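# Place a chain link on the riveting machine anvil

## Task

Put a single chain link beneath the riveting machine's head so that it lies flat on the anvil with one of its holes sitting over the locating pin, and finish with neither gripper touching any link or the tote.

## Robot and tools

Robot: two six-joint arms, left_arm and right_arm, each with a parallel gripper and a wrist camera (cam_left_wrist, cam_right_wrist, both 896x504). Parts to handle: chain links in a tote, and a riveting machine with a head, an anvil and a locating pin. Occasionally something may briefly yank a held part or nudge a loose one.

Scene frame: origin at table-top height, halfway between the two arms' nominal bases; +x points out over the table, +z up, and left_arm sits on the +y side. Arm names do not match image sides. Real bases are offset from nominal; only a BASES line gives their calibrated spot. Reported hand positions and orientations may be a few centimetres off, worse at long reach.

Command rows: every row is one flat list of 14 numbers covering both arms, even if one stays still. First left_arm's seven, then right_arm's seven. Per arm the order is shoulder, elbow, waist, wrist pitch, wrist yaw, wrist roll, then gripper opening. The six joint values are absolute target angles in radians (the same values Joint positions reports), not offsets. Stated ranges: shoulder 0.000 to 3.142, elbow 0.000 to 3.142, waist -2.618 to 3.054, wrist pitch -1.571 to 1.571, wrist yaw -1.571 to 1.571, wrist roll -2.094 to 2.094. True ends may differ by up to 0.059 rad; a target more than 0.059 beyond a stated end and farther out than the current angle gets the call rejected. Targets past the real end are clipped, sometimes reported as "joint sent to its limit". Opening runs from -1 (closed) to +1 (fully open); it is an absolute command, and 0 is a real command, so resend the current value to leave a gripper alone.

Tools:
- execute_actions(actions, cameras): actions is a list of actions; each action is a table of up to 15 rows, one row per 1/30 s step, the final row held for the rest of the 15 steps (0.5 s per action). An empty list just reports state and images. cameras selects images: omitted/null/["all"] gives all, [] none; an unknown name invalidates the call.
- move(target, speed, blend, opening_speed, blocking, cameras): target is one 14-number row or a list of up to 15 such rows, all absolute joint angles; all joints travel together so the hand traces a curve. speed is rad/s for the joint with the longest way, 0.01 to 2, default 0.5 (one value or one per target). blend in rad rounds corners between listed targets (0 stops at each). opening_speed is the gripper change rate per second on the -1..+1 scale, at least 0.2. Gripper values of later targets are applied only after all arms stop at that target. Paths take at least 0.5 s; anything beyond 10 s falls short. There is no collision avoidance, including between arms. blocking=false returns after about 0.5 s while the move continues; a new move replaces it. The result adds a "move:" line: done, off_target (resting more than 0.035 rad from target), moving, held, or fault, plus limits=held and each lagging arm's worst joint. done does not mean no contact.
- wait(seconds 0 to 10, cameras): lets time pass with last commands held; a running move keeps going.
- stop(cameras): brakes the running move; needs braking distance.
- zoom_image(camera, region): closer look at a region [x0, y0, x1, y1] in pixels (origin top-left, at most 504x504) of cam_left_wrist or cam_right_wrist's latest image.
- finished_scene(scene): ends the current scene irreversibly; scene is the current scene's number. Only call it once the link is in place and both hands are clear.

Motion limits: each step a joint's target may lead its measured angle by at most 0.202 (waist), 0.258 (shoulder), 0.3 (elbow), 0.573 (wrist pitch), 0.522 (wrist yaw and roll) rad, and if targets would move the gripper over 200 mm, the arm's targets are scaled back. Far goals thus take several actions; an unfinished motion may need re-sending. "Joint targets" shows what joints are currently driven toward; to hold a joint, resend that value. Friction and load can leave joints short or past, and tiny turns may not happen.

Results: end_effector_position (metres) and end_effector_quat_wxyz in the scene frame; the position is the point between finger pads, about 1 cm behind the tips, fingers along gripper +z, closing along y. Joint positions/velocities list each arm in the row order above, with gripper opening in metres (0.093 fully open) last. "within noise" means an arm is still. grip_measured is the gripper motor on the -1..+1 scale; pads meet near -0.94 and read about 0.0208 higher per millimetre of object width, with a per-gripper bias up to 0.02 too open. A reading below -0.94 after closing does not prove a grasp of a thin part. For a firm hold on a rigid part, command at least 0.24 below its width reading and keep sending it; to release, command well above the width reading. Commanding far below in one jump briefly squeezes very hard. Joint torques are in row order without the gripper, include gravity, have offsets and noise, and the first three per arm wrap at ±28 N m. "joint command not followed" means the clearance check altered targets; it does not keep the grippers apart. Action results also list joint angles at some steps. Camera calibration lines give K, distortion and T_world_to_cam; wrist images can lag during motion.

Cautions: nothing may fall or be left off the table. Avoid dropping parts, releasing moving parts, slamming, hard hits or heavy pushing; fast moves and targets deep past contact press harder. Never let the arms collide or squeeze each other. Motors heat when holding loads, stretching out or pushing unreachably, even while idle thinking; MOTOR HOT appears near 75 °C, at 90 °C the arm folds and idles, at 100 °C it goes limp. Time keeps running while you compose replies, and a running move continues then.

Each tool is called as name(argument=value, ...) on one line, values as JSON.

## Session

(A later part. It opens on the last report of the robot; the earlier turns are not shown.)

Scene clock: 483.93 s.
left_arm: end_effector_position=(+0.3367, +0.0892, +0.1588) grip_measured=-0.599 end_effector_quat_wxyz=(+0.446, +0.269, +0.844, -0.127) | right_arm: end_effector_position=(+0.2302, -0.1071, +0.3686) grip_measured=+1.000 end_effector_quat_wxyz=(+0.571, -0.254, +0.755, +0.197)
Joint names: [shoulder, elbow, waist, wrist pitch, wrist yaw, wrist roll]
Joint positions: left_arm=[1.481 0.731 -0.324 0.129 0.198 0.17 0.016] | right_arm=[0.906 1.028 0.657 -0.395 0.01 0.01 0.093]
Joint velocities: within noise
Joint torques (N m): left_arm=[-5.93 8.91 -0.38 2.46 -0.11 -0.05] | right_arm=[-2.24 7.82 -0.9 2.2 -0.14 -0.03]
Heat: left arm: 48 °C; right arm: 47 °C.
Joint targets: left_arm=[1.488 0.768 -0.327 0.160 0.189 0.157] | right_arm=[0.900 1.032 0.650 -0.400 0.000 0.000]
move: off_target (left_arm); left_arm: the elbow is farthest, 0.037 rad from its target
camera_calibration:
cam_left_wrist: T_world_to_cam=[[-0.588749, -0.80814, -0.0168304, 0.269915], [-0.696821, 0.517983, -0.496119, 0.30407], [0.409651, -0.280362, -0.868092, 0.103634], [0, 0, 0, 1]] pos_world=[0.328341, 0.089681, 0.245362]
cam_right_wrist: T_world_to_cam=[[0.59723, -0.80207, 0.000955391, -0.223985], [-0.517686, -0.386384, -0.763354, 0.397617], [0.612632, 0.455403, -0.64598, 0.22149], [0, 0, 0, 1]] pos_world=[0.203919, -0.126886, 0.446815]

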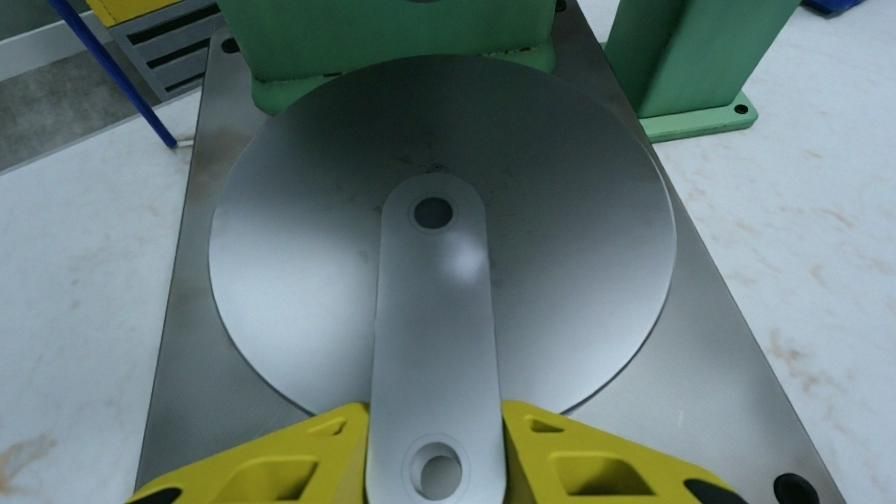

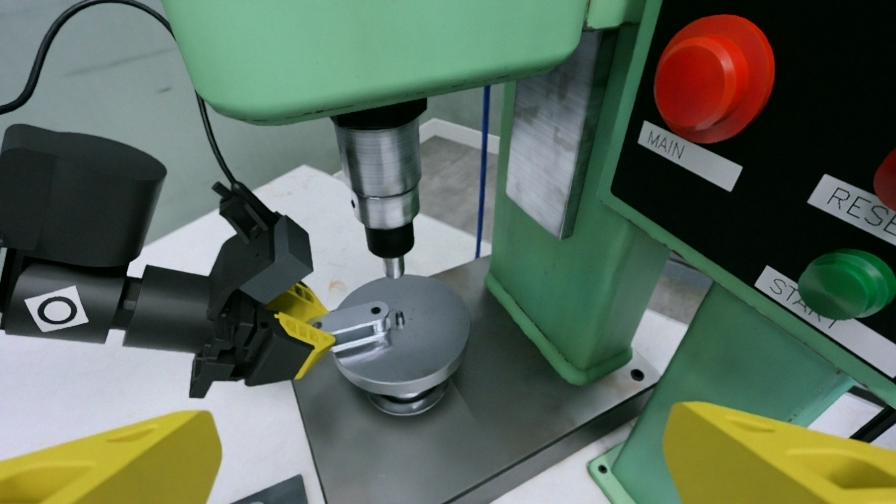

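move(target=[[1.445,0.770,-0.327,0.150,0.189,0.157,-0.85,0.9,1.032,0.65,-0.4,0.0,0.0,1.0],[1.41,0.827,-0.327,0.053,0.189,0.157,-0.85,0.9,1.032,0.65,-0.4,0.0,0.0,1.0]], speed=0.12, blend=[0.02,0])

zoom_image(camera="cam_right_wrist", region=[300, 270, 420, 350])

zoom_image(camera="cam_left_wrist", region=[350, 130, 530, 250])

Scene clock: 585.03 s.
left_arm: end_effector_position=(+0.3361, +0.0897, +0.1745) grip_measured=-0.610 end_effector_quat_wxyz=(+0.441, +0.269, +0.847, -0.126) | right_arm: end_effector_position=(+0.2302, -0.1071, +0.3686) grip_measured=+1.000 end_effector_quat_wxyz=(+0.571, -0.254, +0.755, +0.197)
Joint names: [shoulder, elbow, waist, wrist pitch, wrist yaw, wrist roll]
Joint positions: left_arm=[1.448 0.783 -0.324 0.032 0.196 0.17 0.016] | right_arm=[0.906 1.028 0.657 -0.395 0.01 0.01 0.093]
Joint velocities: within noise
Joint torques (N m): left_arm=[-10.06 9.7 -0.38 2.32 -0.09 -0.05] | right_arm=[-2.21 7.82 -0.91 2.2 -0.15 -0.04]
Heat: left arm: 55 °C; right arm: 47 °C.
Joint targets: left_arm=[1.410 0.827 -0.327 0.053 0.189 0.157] | right_arm=[0.900 1.032 0.650 -0.400 0.000 0.000]
move: off_target (left_arm); left_arm: the elbow is farthest, 0.044 rad from its target
camera_calibration:
cam_left_wrist: T_world_to_cam=[[-0.587674, -0.808968, -0.0144749, 0.269571], [-0.703078, 0.519441, -0.485657, 0.311315], [0.4004, -0.275231, -0.87403, 0.121381], [0, 0, 0, 1]] pos_world=[0.328698, 0.0897726, 0.261185]
cam_right_wrist: T_world_to_cam=[[0.59723, -0.80207, 0.000955391, -0.223985], [-0.517686, -0.386384, -0.763354, 0.397617], [0.612632, 0.455403, -0.64598, 0.22149], [0, 0, 0, 1]] pos_world=[0.203919, -0.126886, 0.446815]

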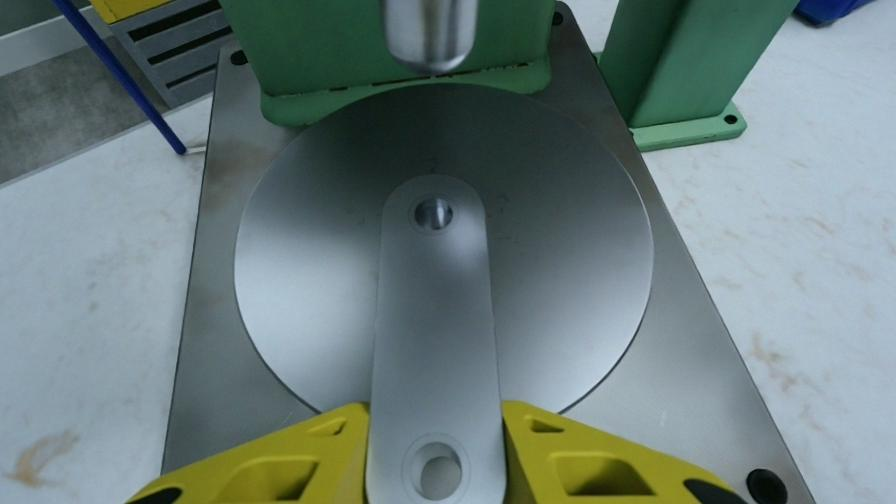

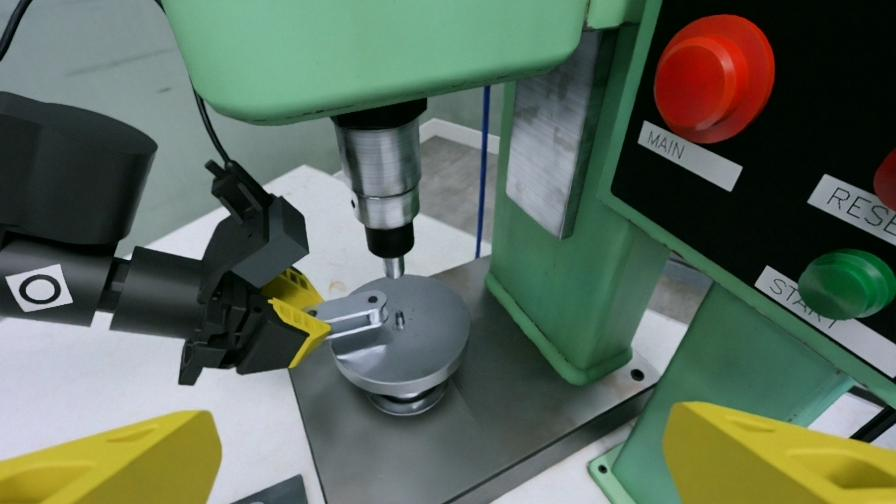

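Scaled by 4.200 from the camera's 896x504 image, which has a finer 1280x720 frame.

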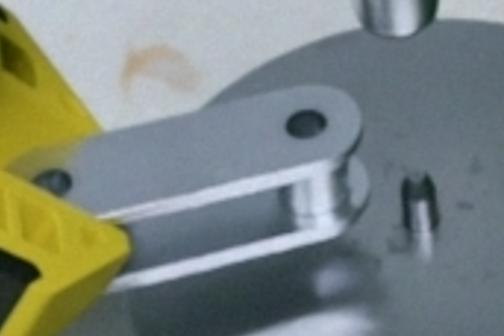

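Scaled by 2.800 from the camera's 896x504 image, which has a finer 1280x720 frame.

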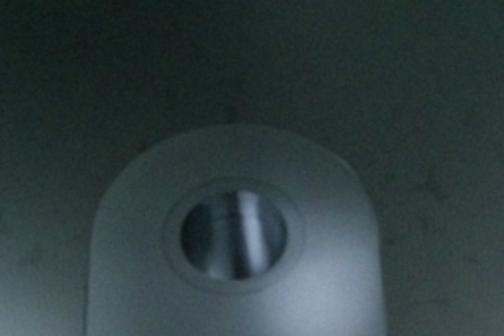

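move(target=[[1.39,0.850,-0.327,0.030,0.189,0.157,-0.85,0.9,1.032,0.65,-0.4,0.0,0.0,1.0],[1.44,0.850,-0.336,0.040,0.182,0.150,-0.85,0.9,1.032,0.65,-0.4,0.0,0.0,1.0]], speed=0.12)

zoom_image(camera="cam_right_wrist", region=[300, 270, 420, 350])

Scene clock: 593.67 s.
left_arm: end_effector_position=(+0.3386, +0.0877, +0.1879) grip_measured=-0.610 end_effector_quat_wxyz=(+0.450, +0.267, +0.843, -0.126) | right_arm: end_effector_position=(+0.2302, -0.1071, +0.3686) grip_measured=+1.000 end_effector_quat_wxyz=(+0.571, -0.254, +0.755, +0.197)
Joint names: [shoulder, elbow, waist, wrist pitch, wrist yaw, wrist roll]
Joint positions: left_arm=[1.432 0.809 -0.329 0.012 0.19 0.165 0.016] | right_arm=[0.906 1.028 0.657 -0.395 0.01 0.01 0.093]
Joint velocities: within noise
Joint torques (N m): left_arm=[-5.7 9.52 -0.7 2.43 -0.1 -0.06] | right_arm=[-2.22 7.84 -0.91 2.2 -0.14 -0.03]
Heat: left arm: 55 °C; right arm: 47 °C.
Joint targets: left_arm=[1.440 0.850 -0.336 0.040 0.182 0.150] | right_arm=[0.900 1.032 0.650 -0.400 0.000 0.000]
move: off_target (left_arm); left_arm: the elbow is farthest, 0.041 rad from its target
camera_calibration:
cam_left_wrist: T_world_to_cam=[[-0.584872, -0.810891, -0.0195212, 0.269782], [-0.69514, 0.513496, -0.503092, 0.321723], [0.417977, -0.280675, -0.864012, 0.124171], [0, 0, 0, 1]] pos_world=[0.32953, 0.0884121, 0.274408]
cam_right_wrist: T_world_to_cam=[[0.59723, -0.80207, 0.000955391, -0.223985], [-0.517686, -0.386384, -0.763354, 0.397617], [0.612632, 0.455403, -0.64598, 0.22149], [0, 0, 0, 1]] pos_world=[0.203919, -0.126886, 0.446815]

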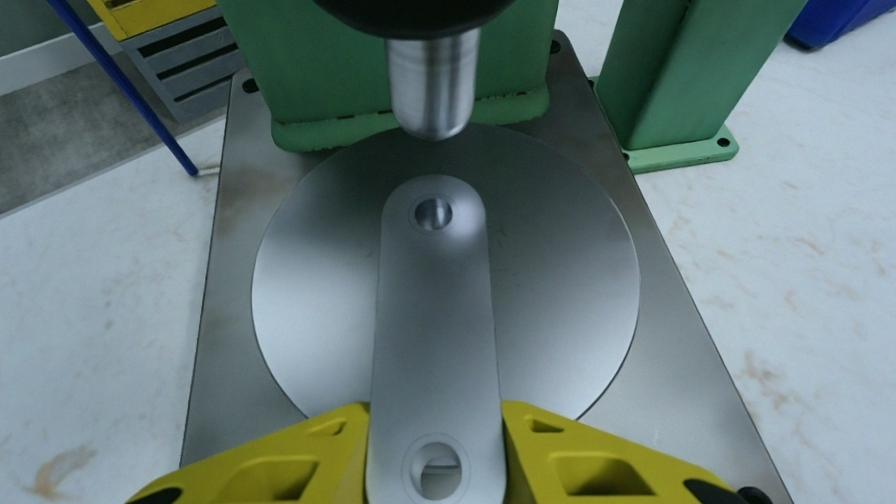

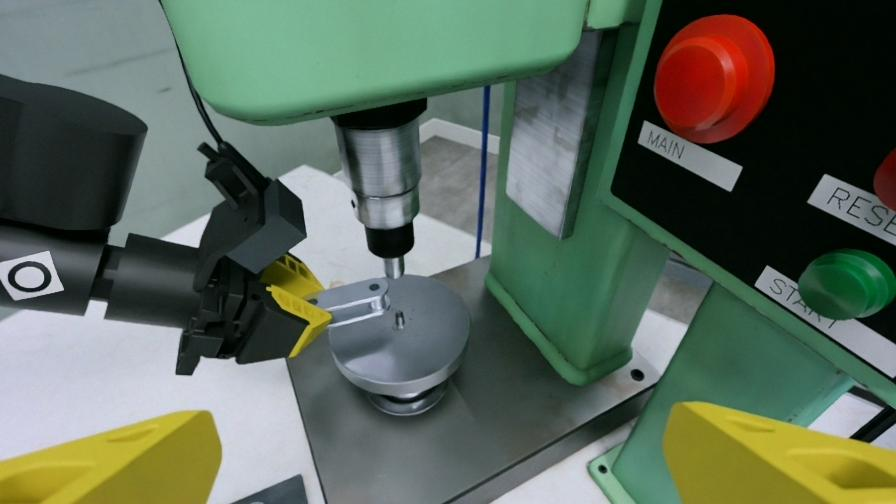

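Scaled by 4.200 from the camera's 896x504 image, which has a finer 1280x720 frame.

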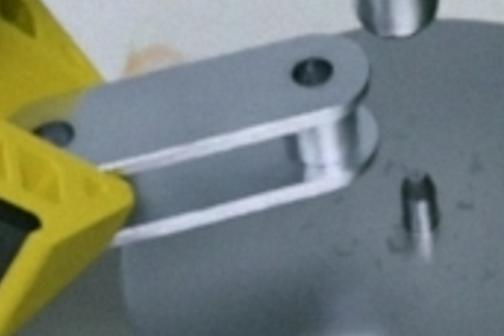

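move(target=[1.521,0.899,-0.349,0.064,0.175,0.144,-0.85,0.9,1.032,0.65,-0.4,0.0,0.0,1.0], speed=0.1)

zoom_image(camera="cam_right_wrist", region=[320, 270, 440, 350])

zoom_image(camera="cam_left_wrist", region=[350, 90, 530, 250])

Scene clock: 600.23 s.
left_arm: end_effector_position=(+0.3497, +0.0791, +0.1751) grip_measured=-0.610 end_effector_quat_wxyz=(+0.435, +0.269, +0.850, -0.127) | right_arm: end_effector_position=(+0.2302, -0.1071, +0.3686) grip_measured=+1.000 end_effector_quat_wxyz=(+0.571, -0.254, +0.755, +0.197)
Joint names: [shoulder, elbow, waist, wrist pitch, wrist yaw, wrist roll]
Joint positions: left_arm=[1.515 0.856 -0.341 0.015 0.183 0.159 0.016] | right_arm=[0.906 1.028 0.657 -0.395 0.01 0.01 0.093]
Joint velocities: within noise
Joint torques (N m): left_arm=[-6.65 9.59 -0.72 2.64 -0.11 -0.06] | right_arm=[-2.24 7.82 -0.9 2.2 -0.14 -0.03]
Heat: left arm: 56 °C; right arm: 47 °C.
Joint targets: left_arm=[1.521 0.899 -0.349 0.064 0.175 0.144] | right_arm=[0.900 1.032 0.650 -0.400 0.000 0.000]
move: off_target (left_arm); left_arm: the wrist pitch is farthest, 0.049 rad from its target
camera_calibration:
cam_left_wrist: T_world_to_cam=[[-0.588428, -0.808495, -0.00940767, 0.268341], [-0.708904, 0.52147, -0.474894, 0.32673], [0.388856, -0.272772, -0.879993, 0.118328], [0, 0, 0, 1]] pos_world=[0.343507, 0.0788494, 0.261814]
cam_right_wrist: T_world_to_cam=[[0.59723, -0.80207, 0.000955391, -0.223985], [-0.517686, -0.386384, -0.763354, 0.397617], [0.612632, 0.455403, -0.64598, 0.22149], [0, 0, 0, 1]] pos_world=[0.203919, -0.126886, 0.446815]

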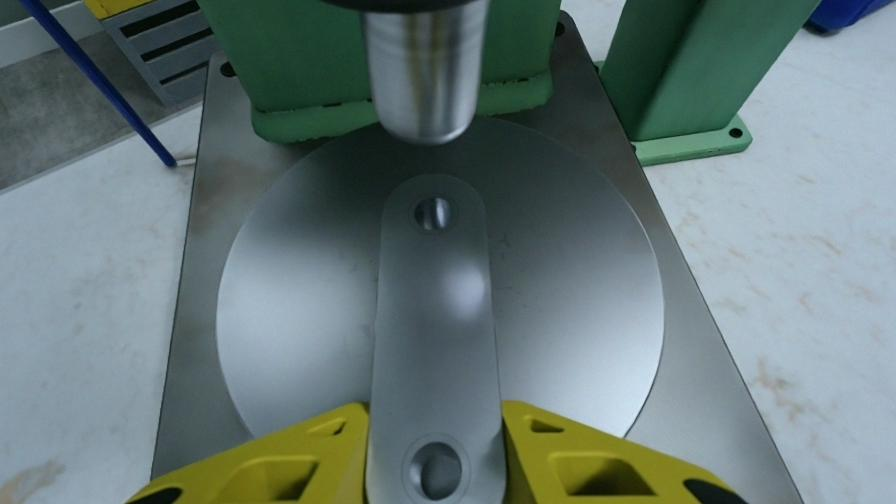

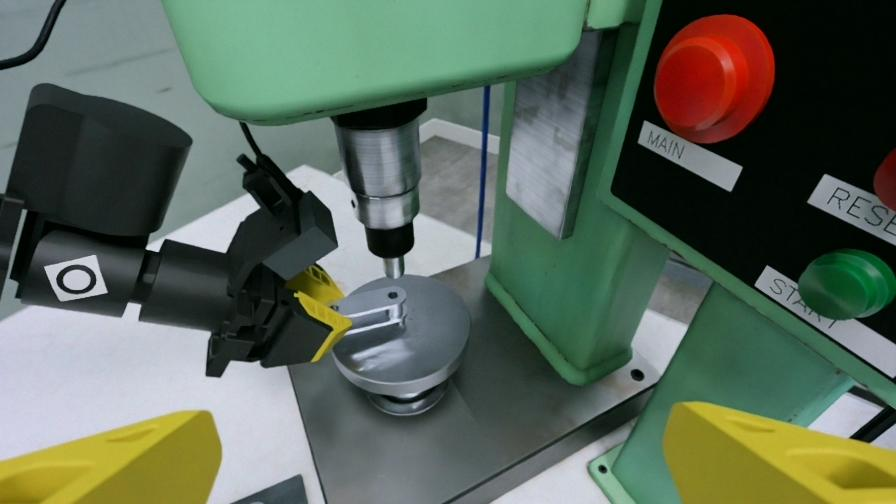

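Scaled by 4.200 from the camera's 896x504 image, which has a finer 1280x720 frame.

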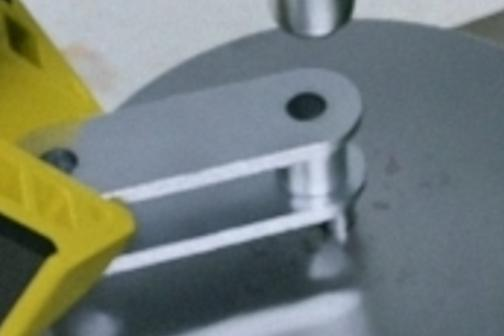

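Scaled by 2.800 from the camera's 896x504 image, which has a finer 1280x720 frame.

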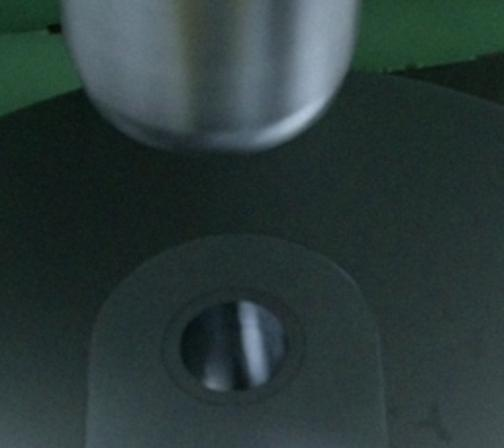

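move(target=[1.521,0.904,-0.349,0.086,0.175,0.144,-0.85,0.9,1.032,0.65,-0.4,0.0,0.0,1.0], speed=0.08)

zoom_image(camera="cam_right_wrist", region=[320, 270, 440, 350])

zoom_image(camera="cam_left_wrist", region=[350, 90, 530, 250])

Scene clock: 621.27 s.
left_arm: end_effector_position=(+0.3517, +0.0785, +0.1778) grip_measured=-0.610 end_effector_quat_wxyz=(+0.441, +0.268, +0.847, -0.126) | right_arm: end_effector_position=(+0.2302, -0.1071, +0.3686) grip_measured=+1.000 end_effector_quat_wxyz=(+0.571, -0.254, +0.755, +0.197)
Joint names: [shoulder, elbow, waist, wrist pitch, wrist yaw, wrist roll]
Joint positions: left_arm=[1.515 0.856 -0.341 0.03 0.182 0.158 0.016] | right_arm=[0.906 1.028 0.657 -0.395 0.01 0.01 0.093]
Joint velocities: within noise
Joint torques (N m): left_arm=[-6.65 9.98 -0.72 2.75 -0.1 -0.07] | right_arm=[-2.24 7.82 -0.91 2.19 -0.15 -0.03]
Heat: left arm: 55 °C; right arm: 47 °C.
Joint targets: left_arm=[1.521 0.904 -0.349 0.086 0.175 0.144] | right_arm=[0.900 1.032 0.650 -0.400 0.000 0.000]
move: off_target (left_arm); left_arm: the wrist pitch is farthest, 0.056 rad from its target
camera_calibration:
cam_left_wrist: T_world_to_cam=[[-0.587351, -0.80922, -0.0134754, 0.26949], [-0.703118, 0.518444, -0.486664, 0.329989], [0.400804, -0.276368, -0.873485, 0.114709], [0, 0, 0, 1]] pos_world=[0.34433, 0.0786976, 0.264422]
cam_right_wrist: T_world_to_cam=[[0.59723, -0.80207, 0.000955391, -0.223985], [-0.517686, -0.386384, -0.763354, 0.397617], [0.612632, 0.455403, -0.64598, 0.22149], [0, 0, 0, 1]] pos_world=[0.203919, -0.126886, 0.446815]

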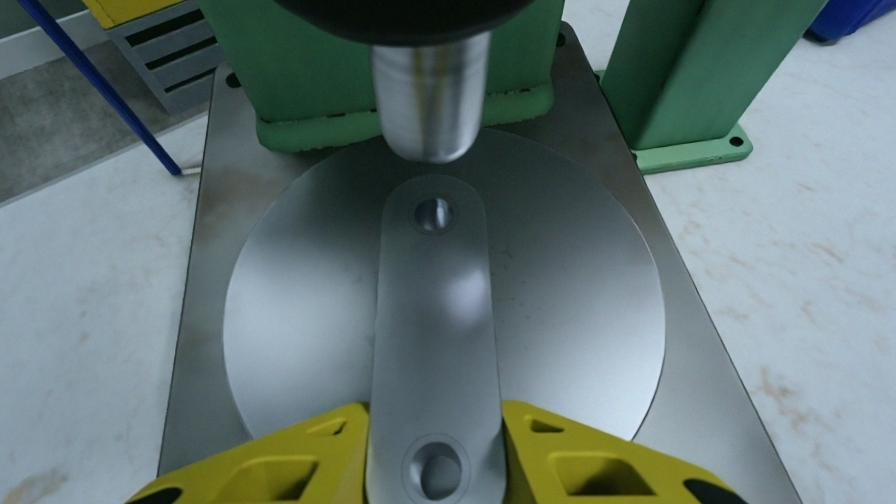

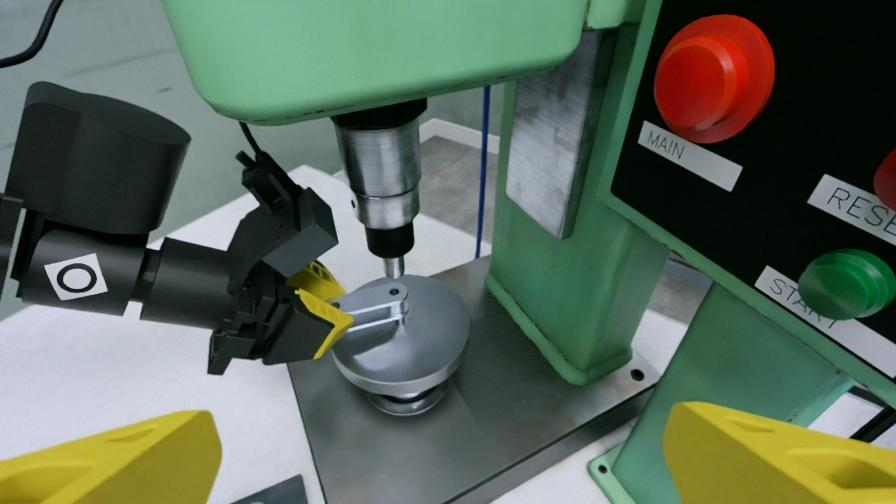

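Scaled by 4.200 from the camera's 896x504 image, which has a finer 1280x720 frame.

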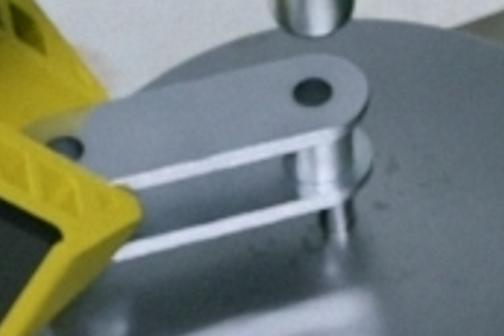

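Scaled by 2.800 from the camera's 896x504 image, which has a finer 1280x720 frame.

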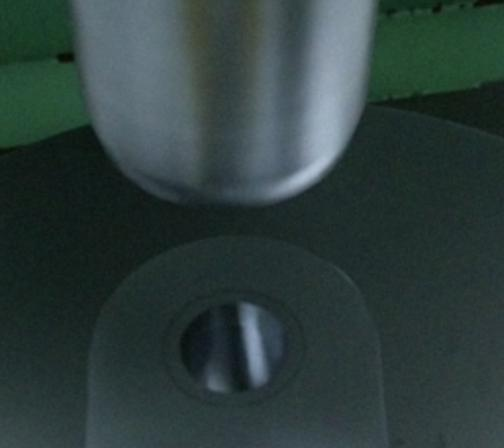

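move(target=[1.525,0.904,-0.354,0.104,0.175,0.146,-0.85,0.9,1.032,0.65,-0.4,0.0,0.0,1.0], speed=0.06)

zoom_image(camera="cam_right_wrist", region=[340, 270, 440, 340])

zoom_image(camera="cam_left_wrist", region=[350, 90, 530, 250])

Scene clock: 642.43 s.
left_arm: end_effector_position=(+0.3532, +0.0756, +0.1785) grip_measured=-0.610 end_effector_quat_wxyz=(+0.446, +0.270, +0.844, -0.128) | right_arm: end_effector_position=(+0.2302, -0.1071, +0.3686) grip_measured=+1.000 end_effector_quat_wxyz=(+0.571, -0.254, +0.755, +0.197)
Joint names: [shoulder, elbow, waist, wrist pitch, wrist yaw, wrist roll]
Joint positions: left_arm=[1.522 0.856 -0.347 0.047 0.182 0.158 0.016] | right_arm=[0.906 1.028 0.657 -0.395 0.01 0.01 0.093]
Joint velocities: within noise
Joint torques (N m): left_arm=[-6.94 9.98 -0.73 2.76 -0.1 -0.05] | right_arm=[-2.24 7.83 -0.9 2.2 -0.15 -0.03]
Heat: left arm: 55 °C; right arm: 47 °C.
Joint targets: left_arm=[1.525 0.904 -0.354 0.104 0.175 0.146] | right_arm=[0.900 1.032 0.650 -0.400 0.000 0.000]
move: off_target (left_arm); left_arm: the wrist pitch is farthest, 0.057 rad from its target
camera_calibration:
cam_left_wrist: T_world_to_cam=[[-0.591258, -0.806311, -0.0165971, 0.269692], [-0.695388, 0.520127, -0.495886, 0.331712], [0.408471, -0.281656, -0.868229, 0.1107], [0, 0, 0, 1]] pos_world=[0.344908, 0.0761023, 0.265081]
cam_right_wrist: T_world_to_cam=[[0.59723, -0.80207, 0.000955391, -0.223985], [-0.517686, -0.386384, -0.763354, 0.397617], [0.612632, 0.455403, -0.64598, 0.22149], [0, 0, 0, 1]] pos_world=[0.203919, -0.126886, 0.446815]

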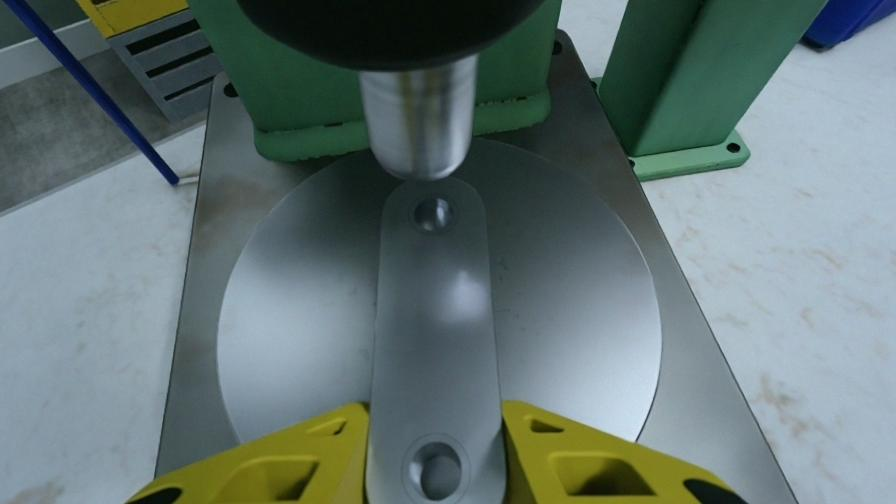

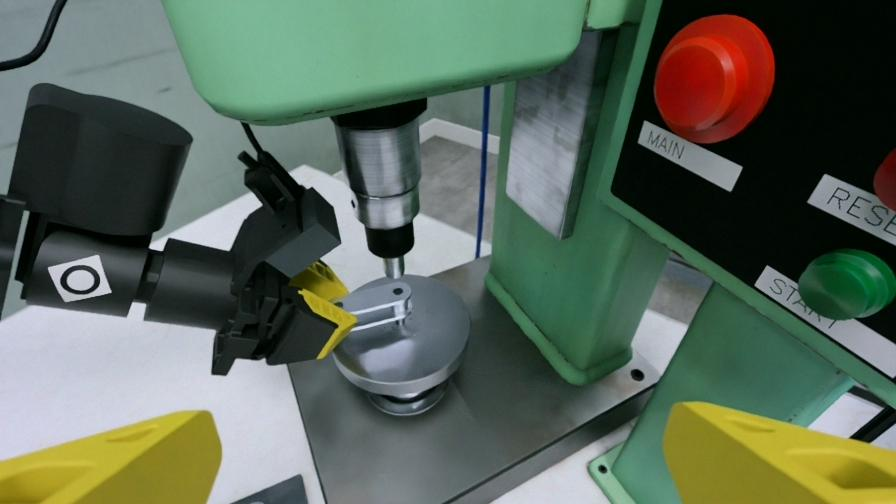

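Scaled by 5.040 from the camera's 896x504 image, which has a finer 1280x720 frame.

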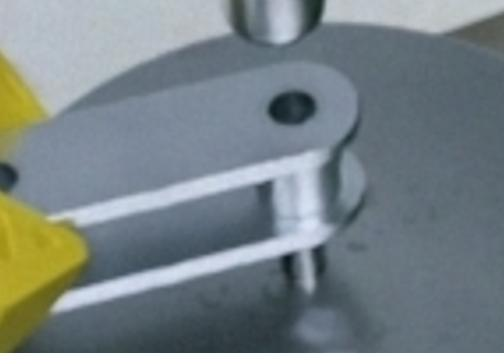

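Scaled by 2.800 from the camera's 896x504 image, which has a finer 1280x720 frame.

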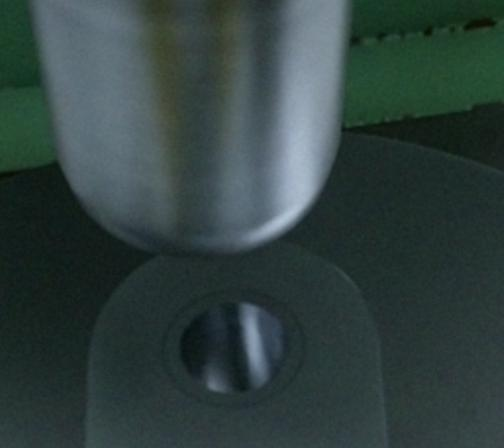

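move(target=[1.525,0.854,-0.337,0.104,0.175,0.146,-0.85,0.9,1.032,0.65,-0.4,0.0,0.0,1.0], speed=0.06)

zoom_image(camera="cam_right_wrist", region=[340, 270, 440, 340])

zoom_image(camera="cam_left_wrist", region=[350, 90, 530, 250])

Scene clock: 659.20 s.
left_arm: end_effector_position=(+0.3538, +0.0766, +0.1787) grip_measured=-0.610 end_effector_quat_wxyz=(+0.446, +0.269, +0.844, -0.127) | right_arm: end_effector_position=(+0.2302, -0.1071, +0.3686) grip_measured=+1.000 end_effector_quat_wxyz=(+0.571, -0.254, +0.755, +0.197)
Joint names: [shoulder, elbow, waist, wrist pitch, wrist yaw, wrist roll]
Joint positions: left_arm=[1.522 0.856 -0.344 0.048 0.182 0.158 0.016] | right_arm=[0.906 1.028 0.657 -0.395 0.01 0.01 0.093]
Joint velocities: within noise
Joint torques (N m): left_arm=[-6.91 6.06 0.42 2.77 -0.1 -0.05] | right_arm=[-2.24 7.84 -0.91 2.19 -0.14 -0.04]
Heat: left arm: 55 °C; right arm: 47 °C.
Joint targets: left_arm=[1.525 0.854 -0.337 0.104 0.175 0.146] | right_arm=[0.900 1.032 0.650 -0.400 0.000 0.000]
move: off_target (left_arm); left_arm: the wrist pitch is farthest, 0.056 rad from its target
camera_calibration:
cam_left_wrist: T_world_to_cam=[[-0.589091, -0.807892, -0.0167973, 0.270246], [-0.696421, 0.518133, -0.496524, 0.332301], [0.409841, -0.2808, -0.86786, 0.110259], [0, 0, 0, 1]] pos_world=[0.345432, 0.0771143, 0.265224]
cam_right_wrist: T_world_to_cam=[[0.59723, -0.80207, 0.000955391, -0.223985], [-0.517686, -0.386384, -0.763354, 0.397617], [0.612632, 0.455403, -0.64598, 0.22149], [0, 0, 0, 1]] pos_world=[0.203919, -0.126886, 0.446815]

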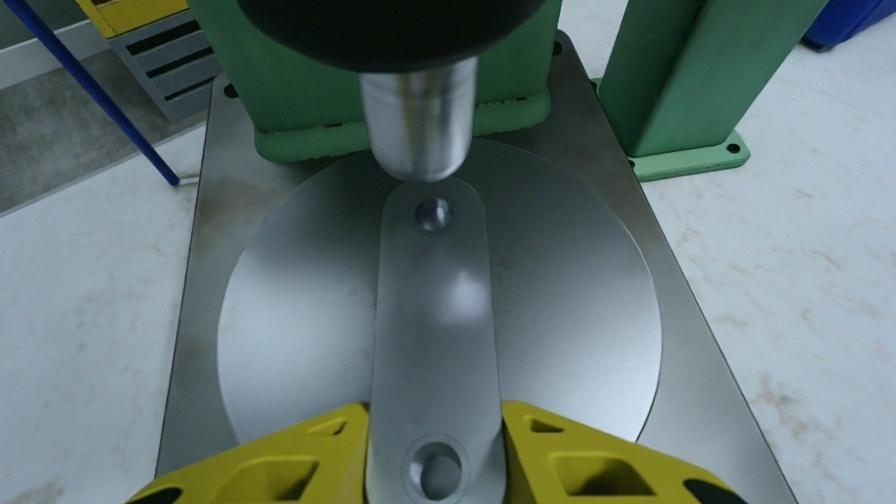

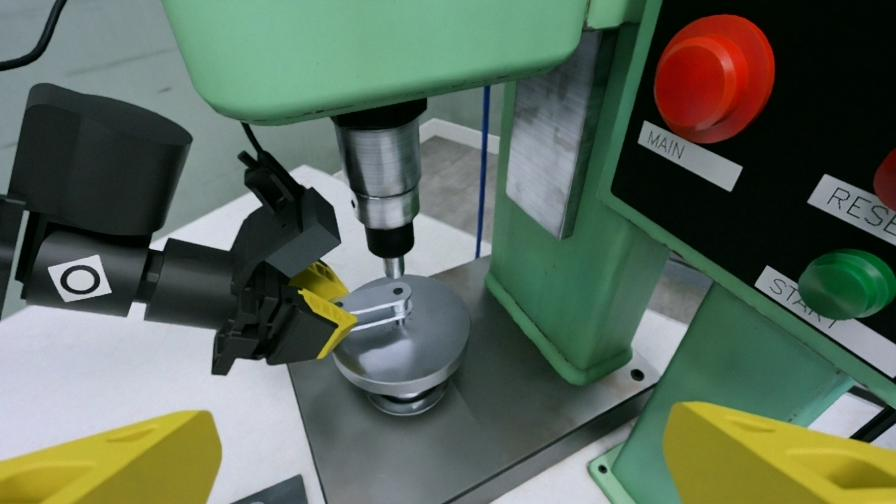

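Scaled by 5.040 from the camera's 896x504 image, which has a finer 1280x720 frame.

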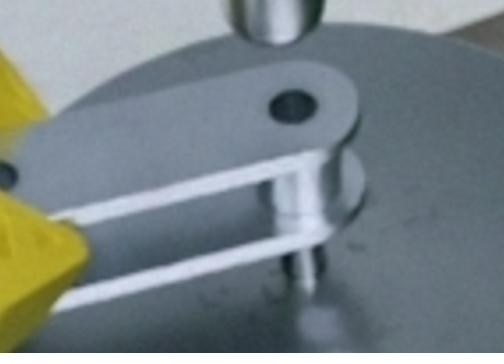

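Scaled by 2.800 from the camera's 896x504 image, which has a finer 1280x720 frame.

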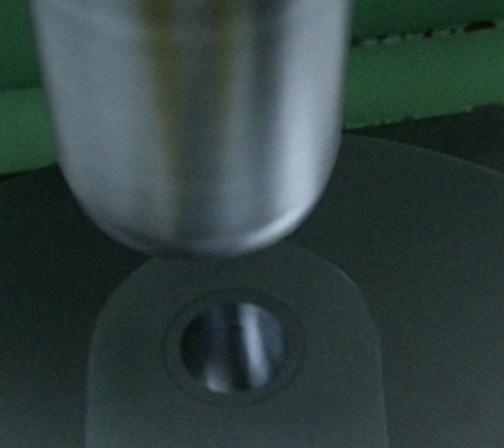

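move(target=[1.533,0.841,-0.330,0.124,0.175,0.146,-0.85,0.9,1.032,0.65,-0.4,0.0,0.0,1.0], speed=0.04)

zoom_image(camera="cam_right_wrist", region=[340, 270, 440, 340])

zoom_image(camera="cam_left_wrist", region=[350, 90, 530, 250])

Scene clock: 667.23 s.
left_arm: end_effector_position=(+0.3550, +0.0792, +0.1738) grip_measured=-0.610 end_effector_quat_wxyz=(+0.446, +0.266, +0.845, -0.126) | right_arm: end_effector_position=(+0.2302, -0.1071, +0.3686) grip_measured=+1.000 end_effector_quat_wxyz=(+0.571, -0.254, +0.755, +0.197)
Joint names: [shoulder, elbow, waist, wrist pitch, wrist yaw, wrist roll]
Joint positions: left_arm=[1.531 0.844 -0.337 0.067 0.181 0.158 0.016] | right_arm=[0.906 1.028 0.657 -0.395 0.01 0.01 0.093]
Joint velocities: within noise
Joint torques (N m): left_arm=[-7.02 5.91 0.47 2.77 -0.09 -0.05] | right_arm=[-2.22 7.77 -0.91 2.19 -0.14 -0.03]
Heat: left arm: 54 °C; right arm: 47 °C.
Joint targets: left_arm=[1.533 0.841 -0.330 0.124 0.175 0.146] | right_arm=[0.900 1.032 0.650 -0.400 0.000 0.000]
move: off_target (left_arm); left_arm: the wrist pitch is farthest, 0.057 rad from its target
camera_calibration:
cam_left_wrist: T_world_to_cam=[[-0.583604, -0.811866, -0.0167105, 0.271324], [-0.700419, 0.51369, -0.495515, 0.330951], [0.410876, -0.27748, -0.868438, 0.105788], [0, 0, 0, 1]] pos_world=[0.346685, 0.0796261, 0.260395]
cam_right_wrist: T_world_to_cam=[[0.59723, -0.80207, 0.000955391, -0.223985], [-0.517686, -0.386384, -0.763354, 0.397617], [0.612632, 0.455403, -0.64598, 0.22149], [0, 0, 0, 1]] pos_world=[0.203919, -0.126886, 0.446815]

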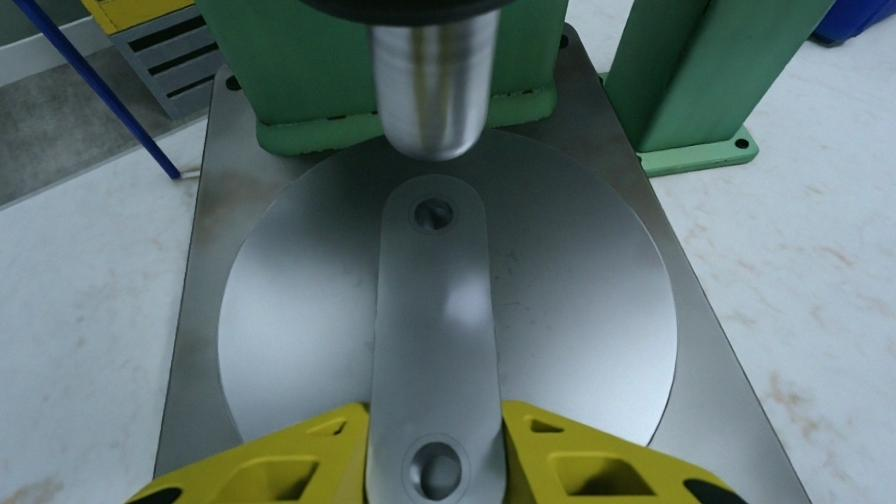

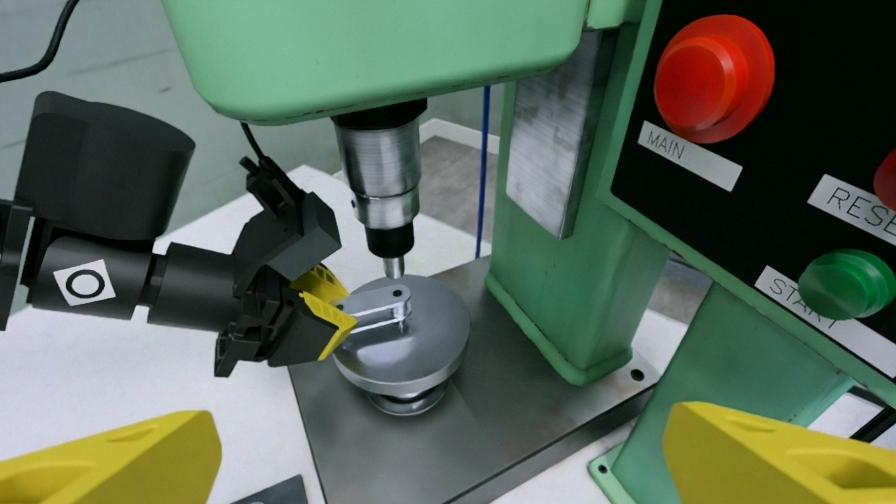

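Scaled by 5.040 from the camera's 896x504 image, which has a finer 1280x720 frame.

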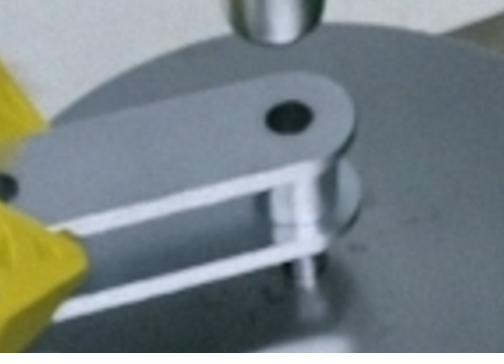

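Scaled by 2.800 from the camera's 896x504 image, which has a finer 1280x720 frame.

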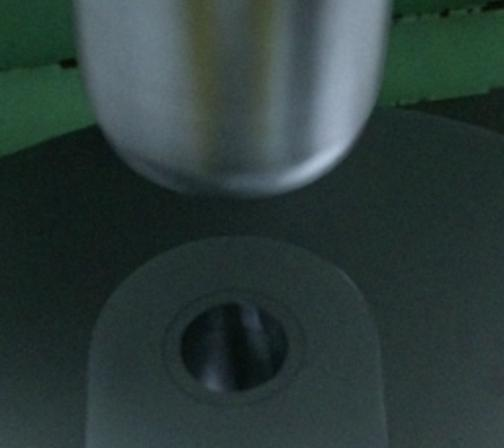

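move(target=[1.533,0.841,-0.348,0.124,0.175,0.146,-0.85,0.9,1.032,0.65,-0.4,0.0,0.0,1.0], speed=0.04)

zoom_image(camera="cam_right_wrist", region=[340, 270, 440, 340])

zoom_image(camera="cam_left_wrist", region=[350, 90, 530, 250])

Scene clock: 676.77 s.
left_arm: end_effector_position=(+0.3544, +0.0778, +0.1740) grip_measured=-0.610 end_effector_quat_wxyz=(+0.446, +0.268, +0.845, -0.126) | right_arm: end_effector_position=(+0.2302, -0.1071, +0.3686) grip_measured=+1.000 end_effector_quat_wxyz=(+0.571, -0.254, +0.755, +0.197)
Joint names: [shoulder, elbow, waist, wrist pitch, wrist yaw, wrist roll]
Joint positions: left_arm=[1.531 0.844 -0.341 0.068 0.181 0.158 0.016] | right_arm=[0.906 1.028 0.657 -0.395 0.01 0.01 0.093]
Joint velocities: within noise
Joint torques (N m): left_arm=[-7.02 5.91 -0.7 2.76 -0.1 -0.05] | right_arm=[-2.24 7.8 -0.91 2.2 -0.13 -0.03]
Heat: left arm: 53 °C; right arm: 47 °C.
Joint targets: left_arm=[1.533 0.841 -0.348 0.124 0.175 0.146] | right_arm=[0.900 1.032 0.650 -0.400 0.000 0.000]
move: off_target (left_arm); left_arm: the wrist pitch is farthest, 0.056 rad from its target
camera_calibration:
cam_left_wrist: T_world_to_cam=[[-0.586376, -0.809862, -0.0169105, 0.270756], [-0.698297, 0.515958, -0.496153, 0.330557], [0.410541, -0.279124, -0.86807, 0.105928], [0, 0, 0, 1]] pos_world=[0.346104, 0.0782885, 0.260538]
cam_right_wrist: T_world_to_cam=[[0.59723, -0.80207, 0.000955391, -0.223985], [-0.517686, -0.386384, -0.763354, 0.397617], [0.612632, 0.455403, -0.64598, 0.22149], [0, 0, 0, 1]] pos_world=[0.203919, -0.126886, 0.446815]

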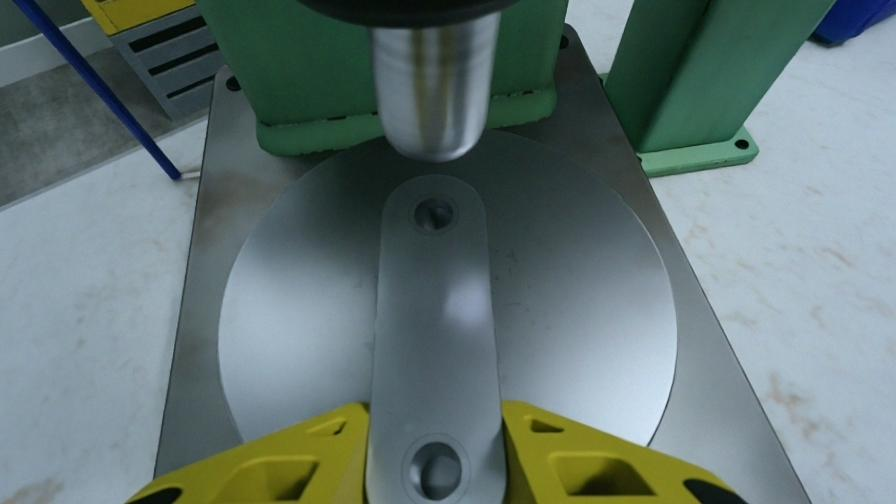

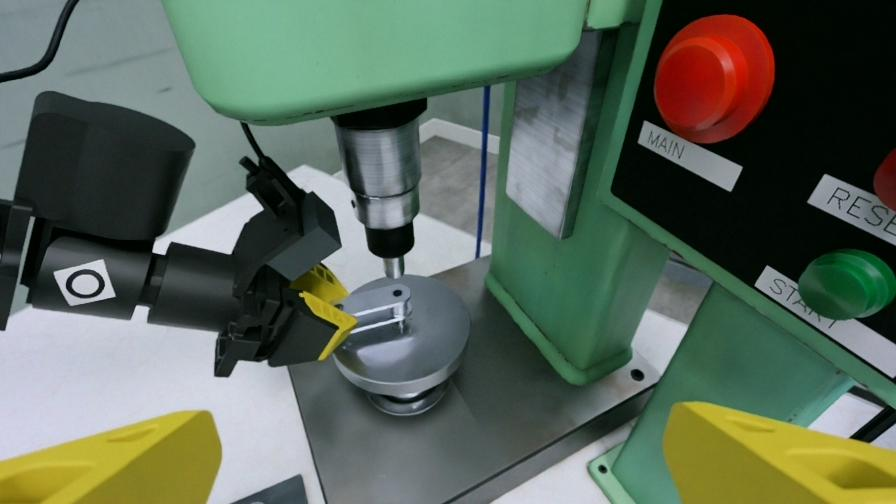

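Scaled by 5.040 from the camera's 896x504 image, which has a finer 1280x720 frame.

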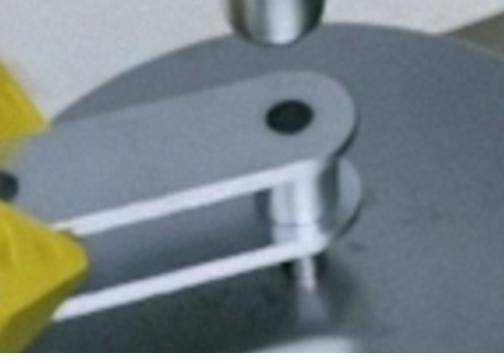

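Scaled by 2.800 from the camera's 896x504 image, which has a finer 1280x720 frame.

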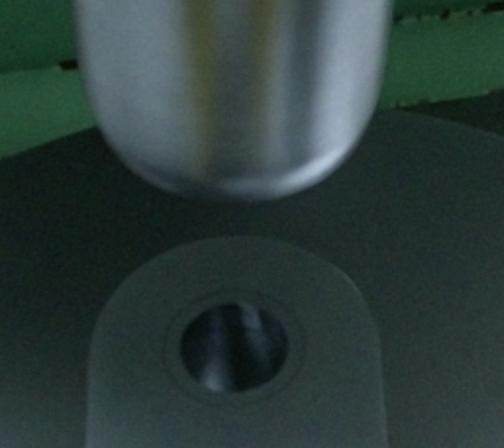

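move(target=[1.533,0.841,-0.3525,0.124,0.175,0.146,-0.85,0.9,1.032,0.65,-0.4,0.0,0.0,1.0], speed=0.04)

zoom_image(camera="cam_right_wrist", region=[340, 270, 440, 340])

zoom_image(camera="cam_left_wrist", region=[350, 90, 530, 250])

Scene clock: 682.60 s.
left_arm: end_effector_position=(+0.3537, +0.0762, +0.1740) grip_measured=-0.610 end_effector_quat_wxyz=(+0.446, +0.269, +0.844, -0.127) | right_arm: end_effector_position=(+0.2302, -0.1071, +0.3686) grip_measured=+1.000 end_effector_quat_wxyz=(+0.571, -0.254, +0.755, +0.197)
Joint names: [shoulder, elbow, waist, wrist pitch, wrist yaw, wrist roll]
Joint positions: left_arm=[1.531 0.844 -0.345 0.068 0.181 0.158 0.016] | right_arm=[0.906 1.028 0.657 -0.395 0.01 0.01 0.093]
Joint velocities: within noise
Joint torques (N m): left_arm=[-7.04 5.91 -0.75 2.75 -0.09 -0.04] | right_arm=[-2.22 7.82 -0.92 2.2 -0.14 -0.03]
Heat: left arm: 53 °C; right arm: 47 °C.
Joint targets: left_arm=[1.533 0.841 -0.353 0.124 0.175 0.146] | right_arm=[0.900 1.032 0.650 -0.400 0.000 0.000]
move: off_target (left_arm); left_arm: the wrist pitch is farthest, 0.056 rad from its target
camera_calibration:
cam_left_wrist: T_world_to_cam=[[-0.589769, -0.807395, -0.0169105, 0.269984], [-0.696126, 0.518884, -0.496153, 0.329884], [0.409366, -0.280844, -0.86807, 0.106328], [0, 0, 0, 1]] pos_world=[0.345342, 0.0766735, 0.260538]
cam_right_wrist: T_world_to_cam=[[0.59723, -0.80207, 0.000955391, -0.223985], [-0.517686, -0.386384, -0.763354, 0.397617], [0.612632, 0.455403, -0.64598, 0.22149], [0, 0, 0, 1]] pos_world=[0.203919, -0.126886, 0.446815]

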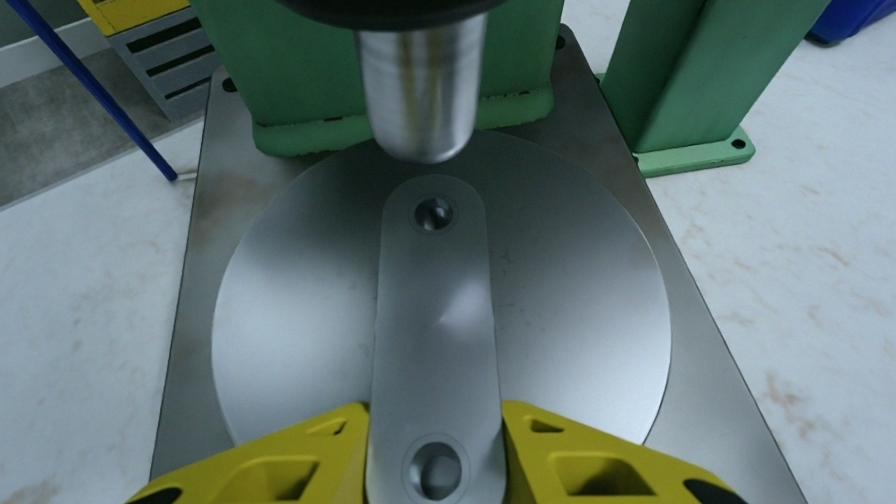

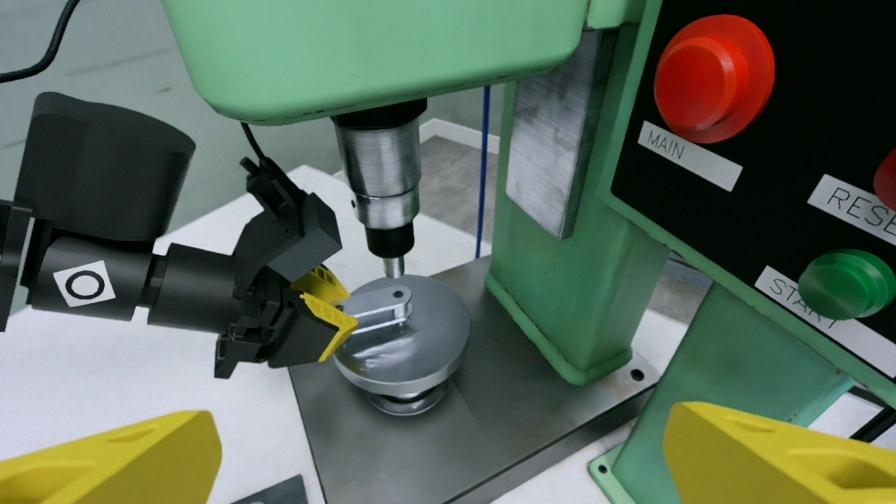

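Scaled by 5.040 from the camera's 896x504 image, which has a finer 1280x720 frame.

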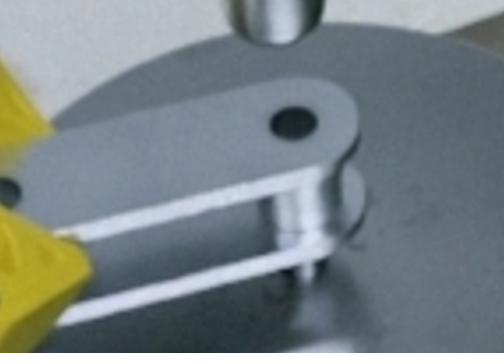

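Scaled by 2.800 from the camera's 896x504 image, which has a finer 1280x720 frame.

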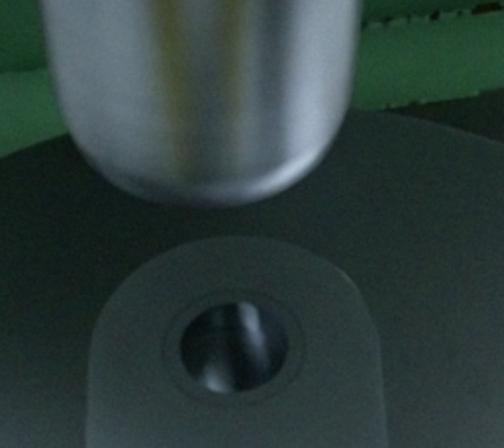

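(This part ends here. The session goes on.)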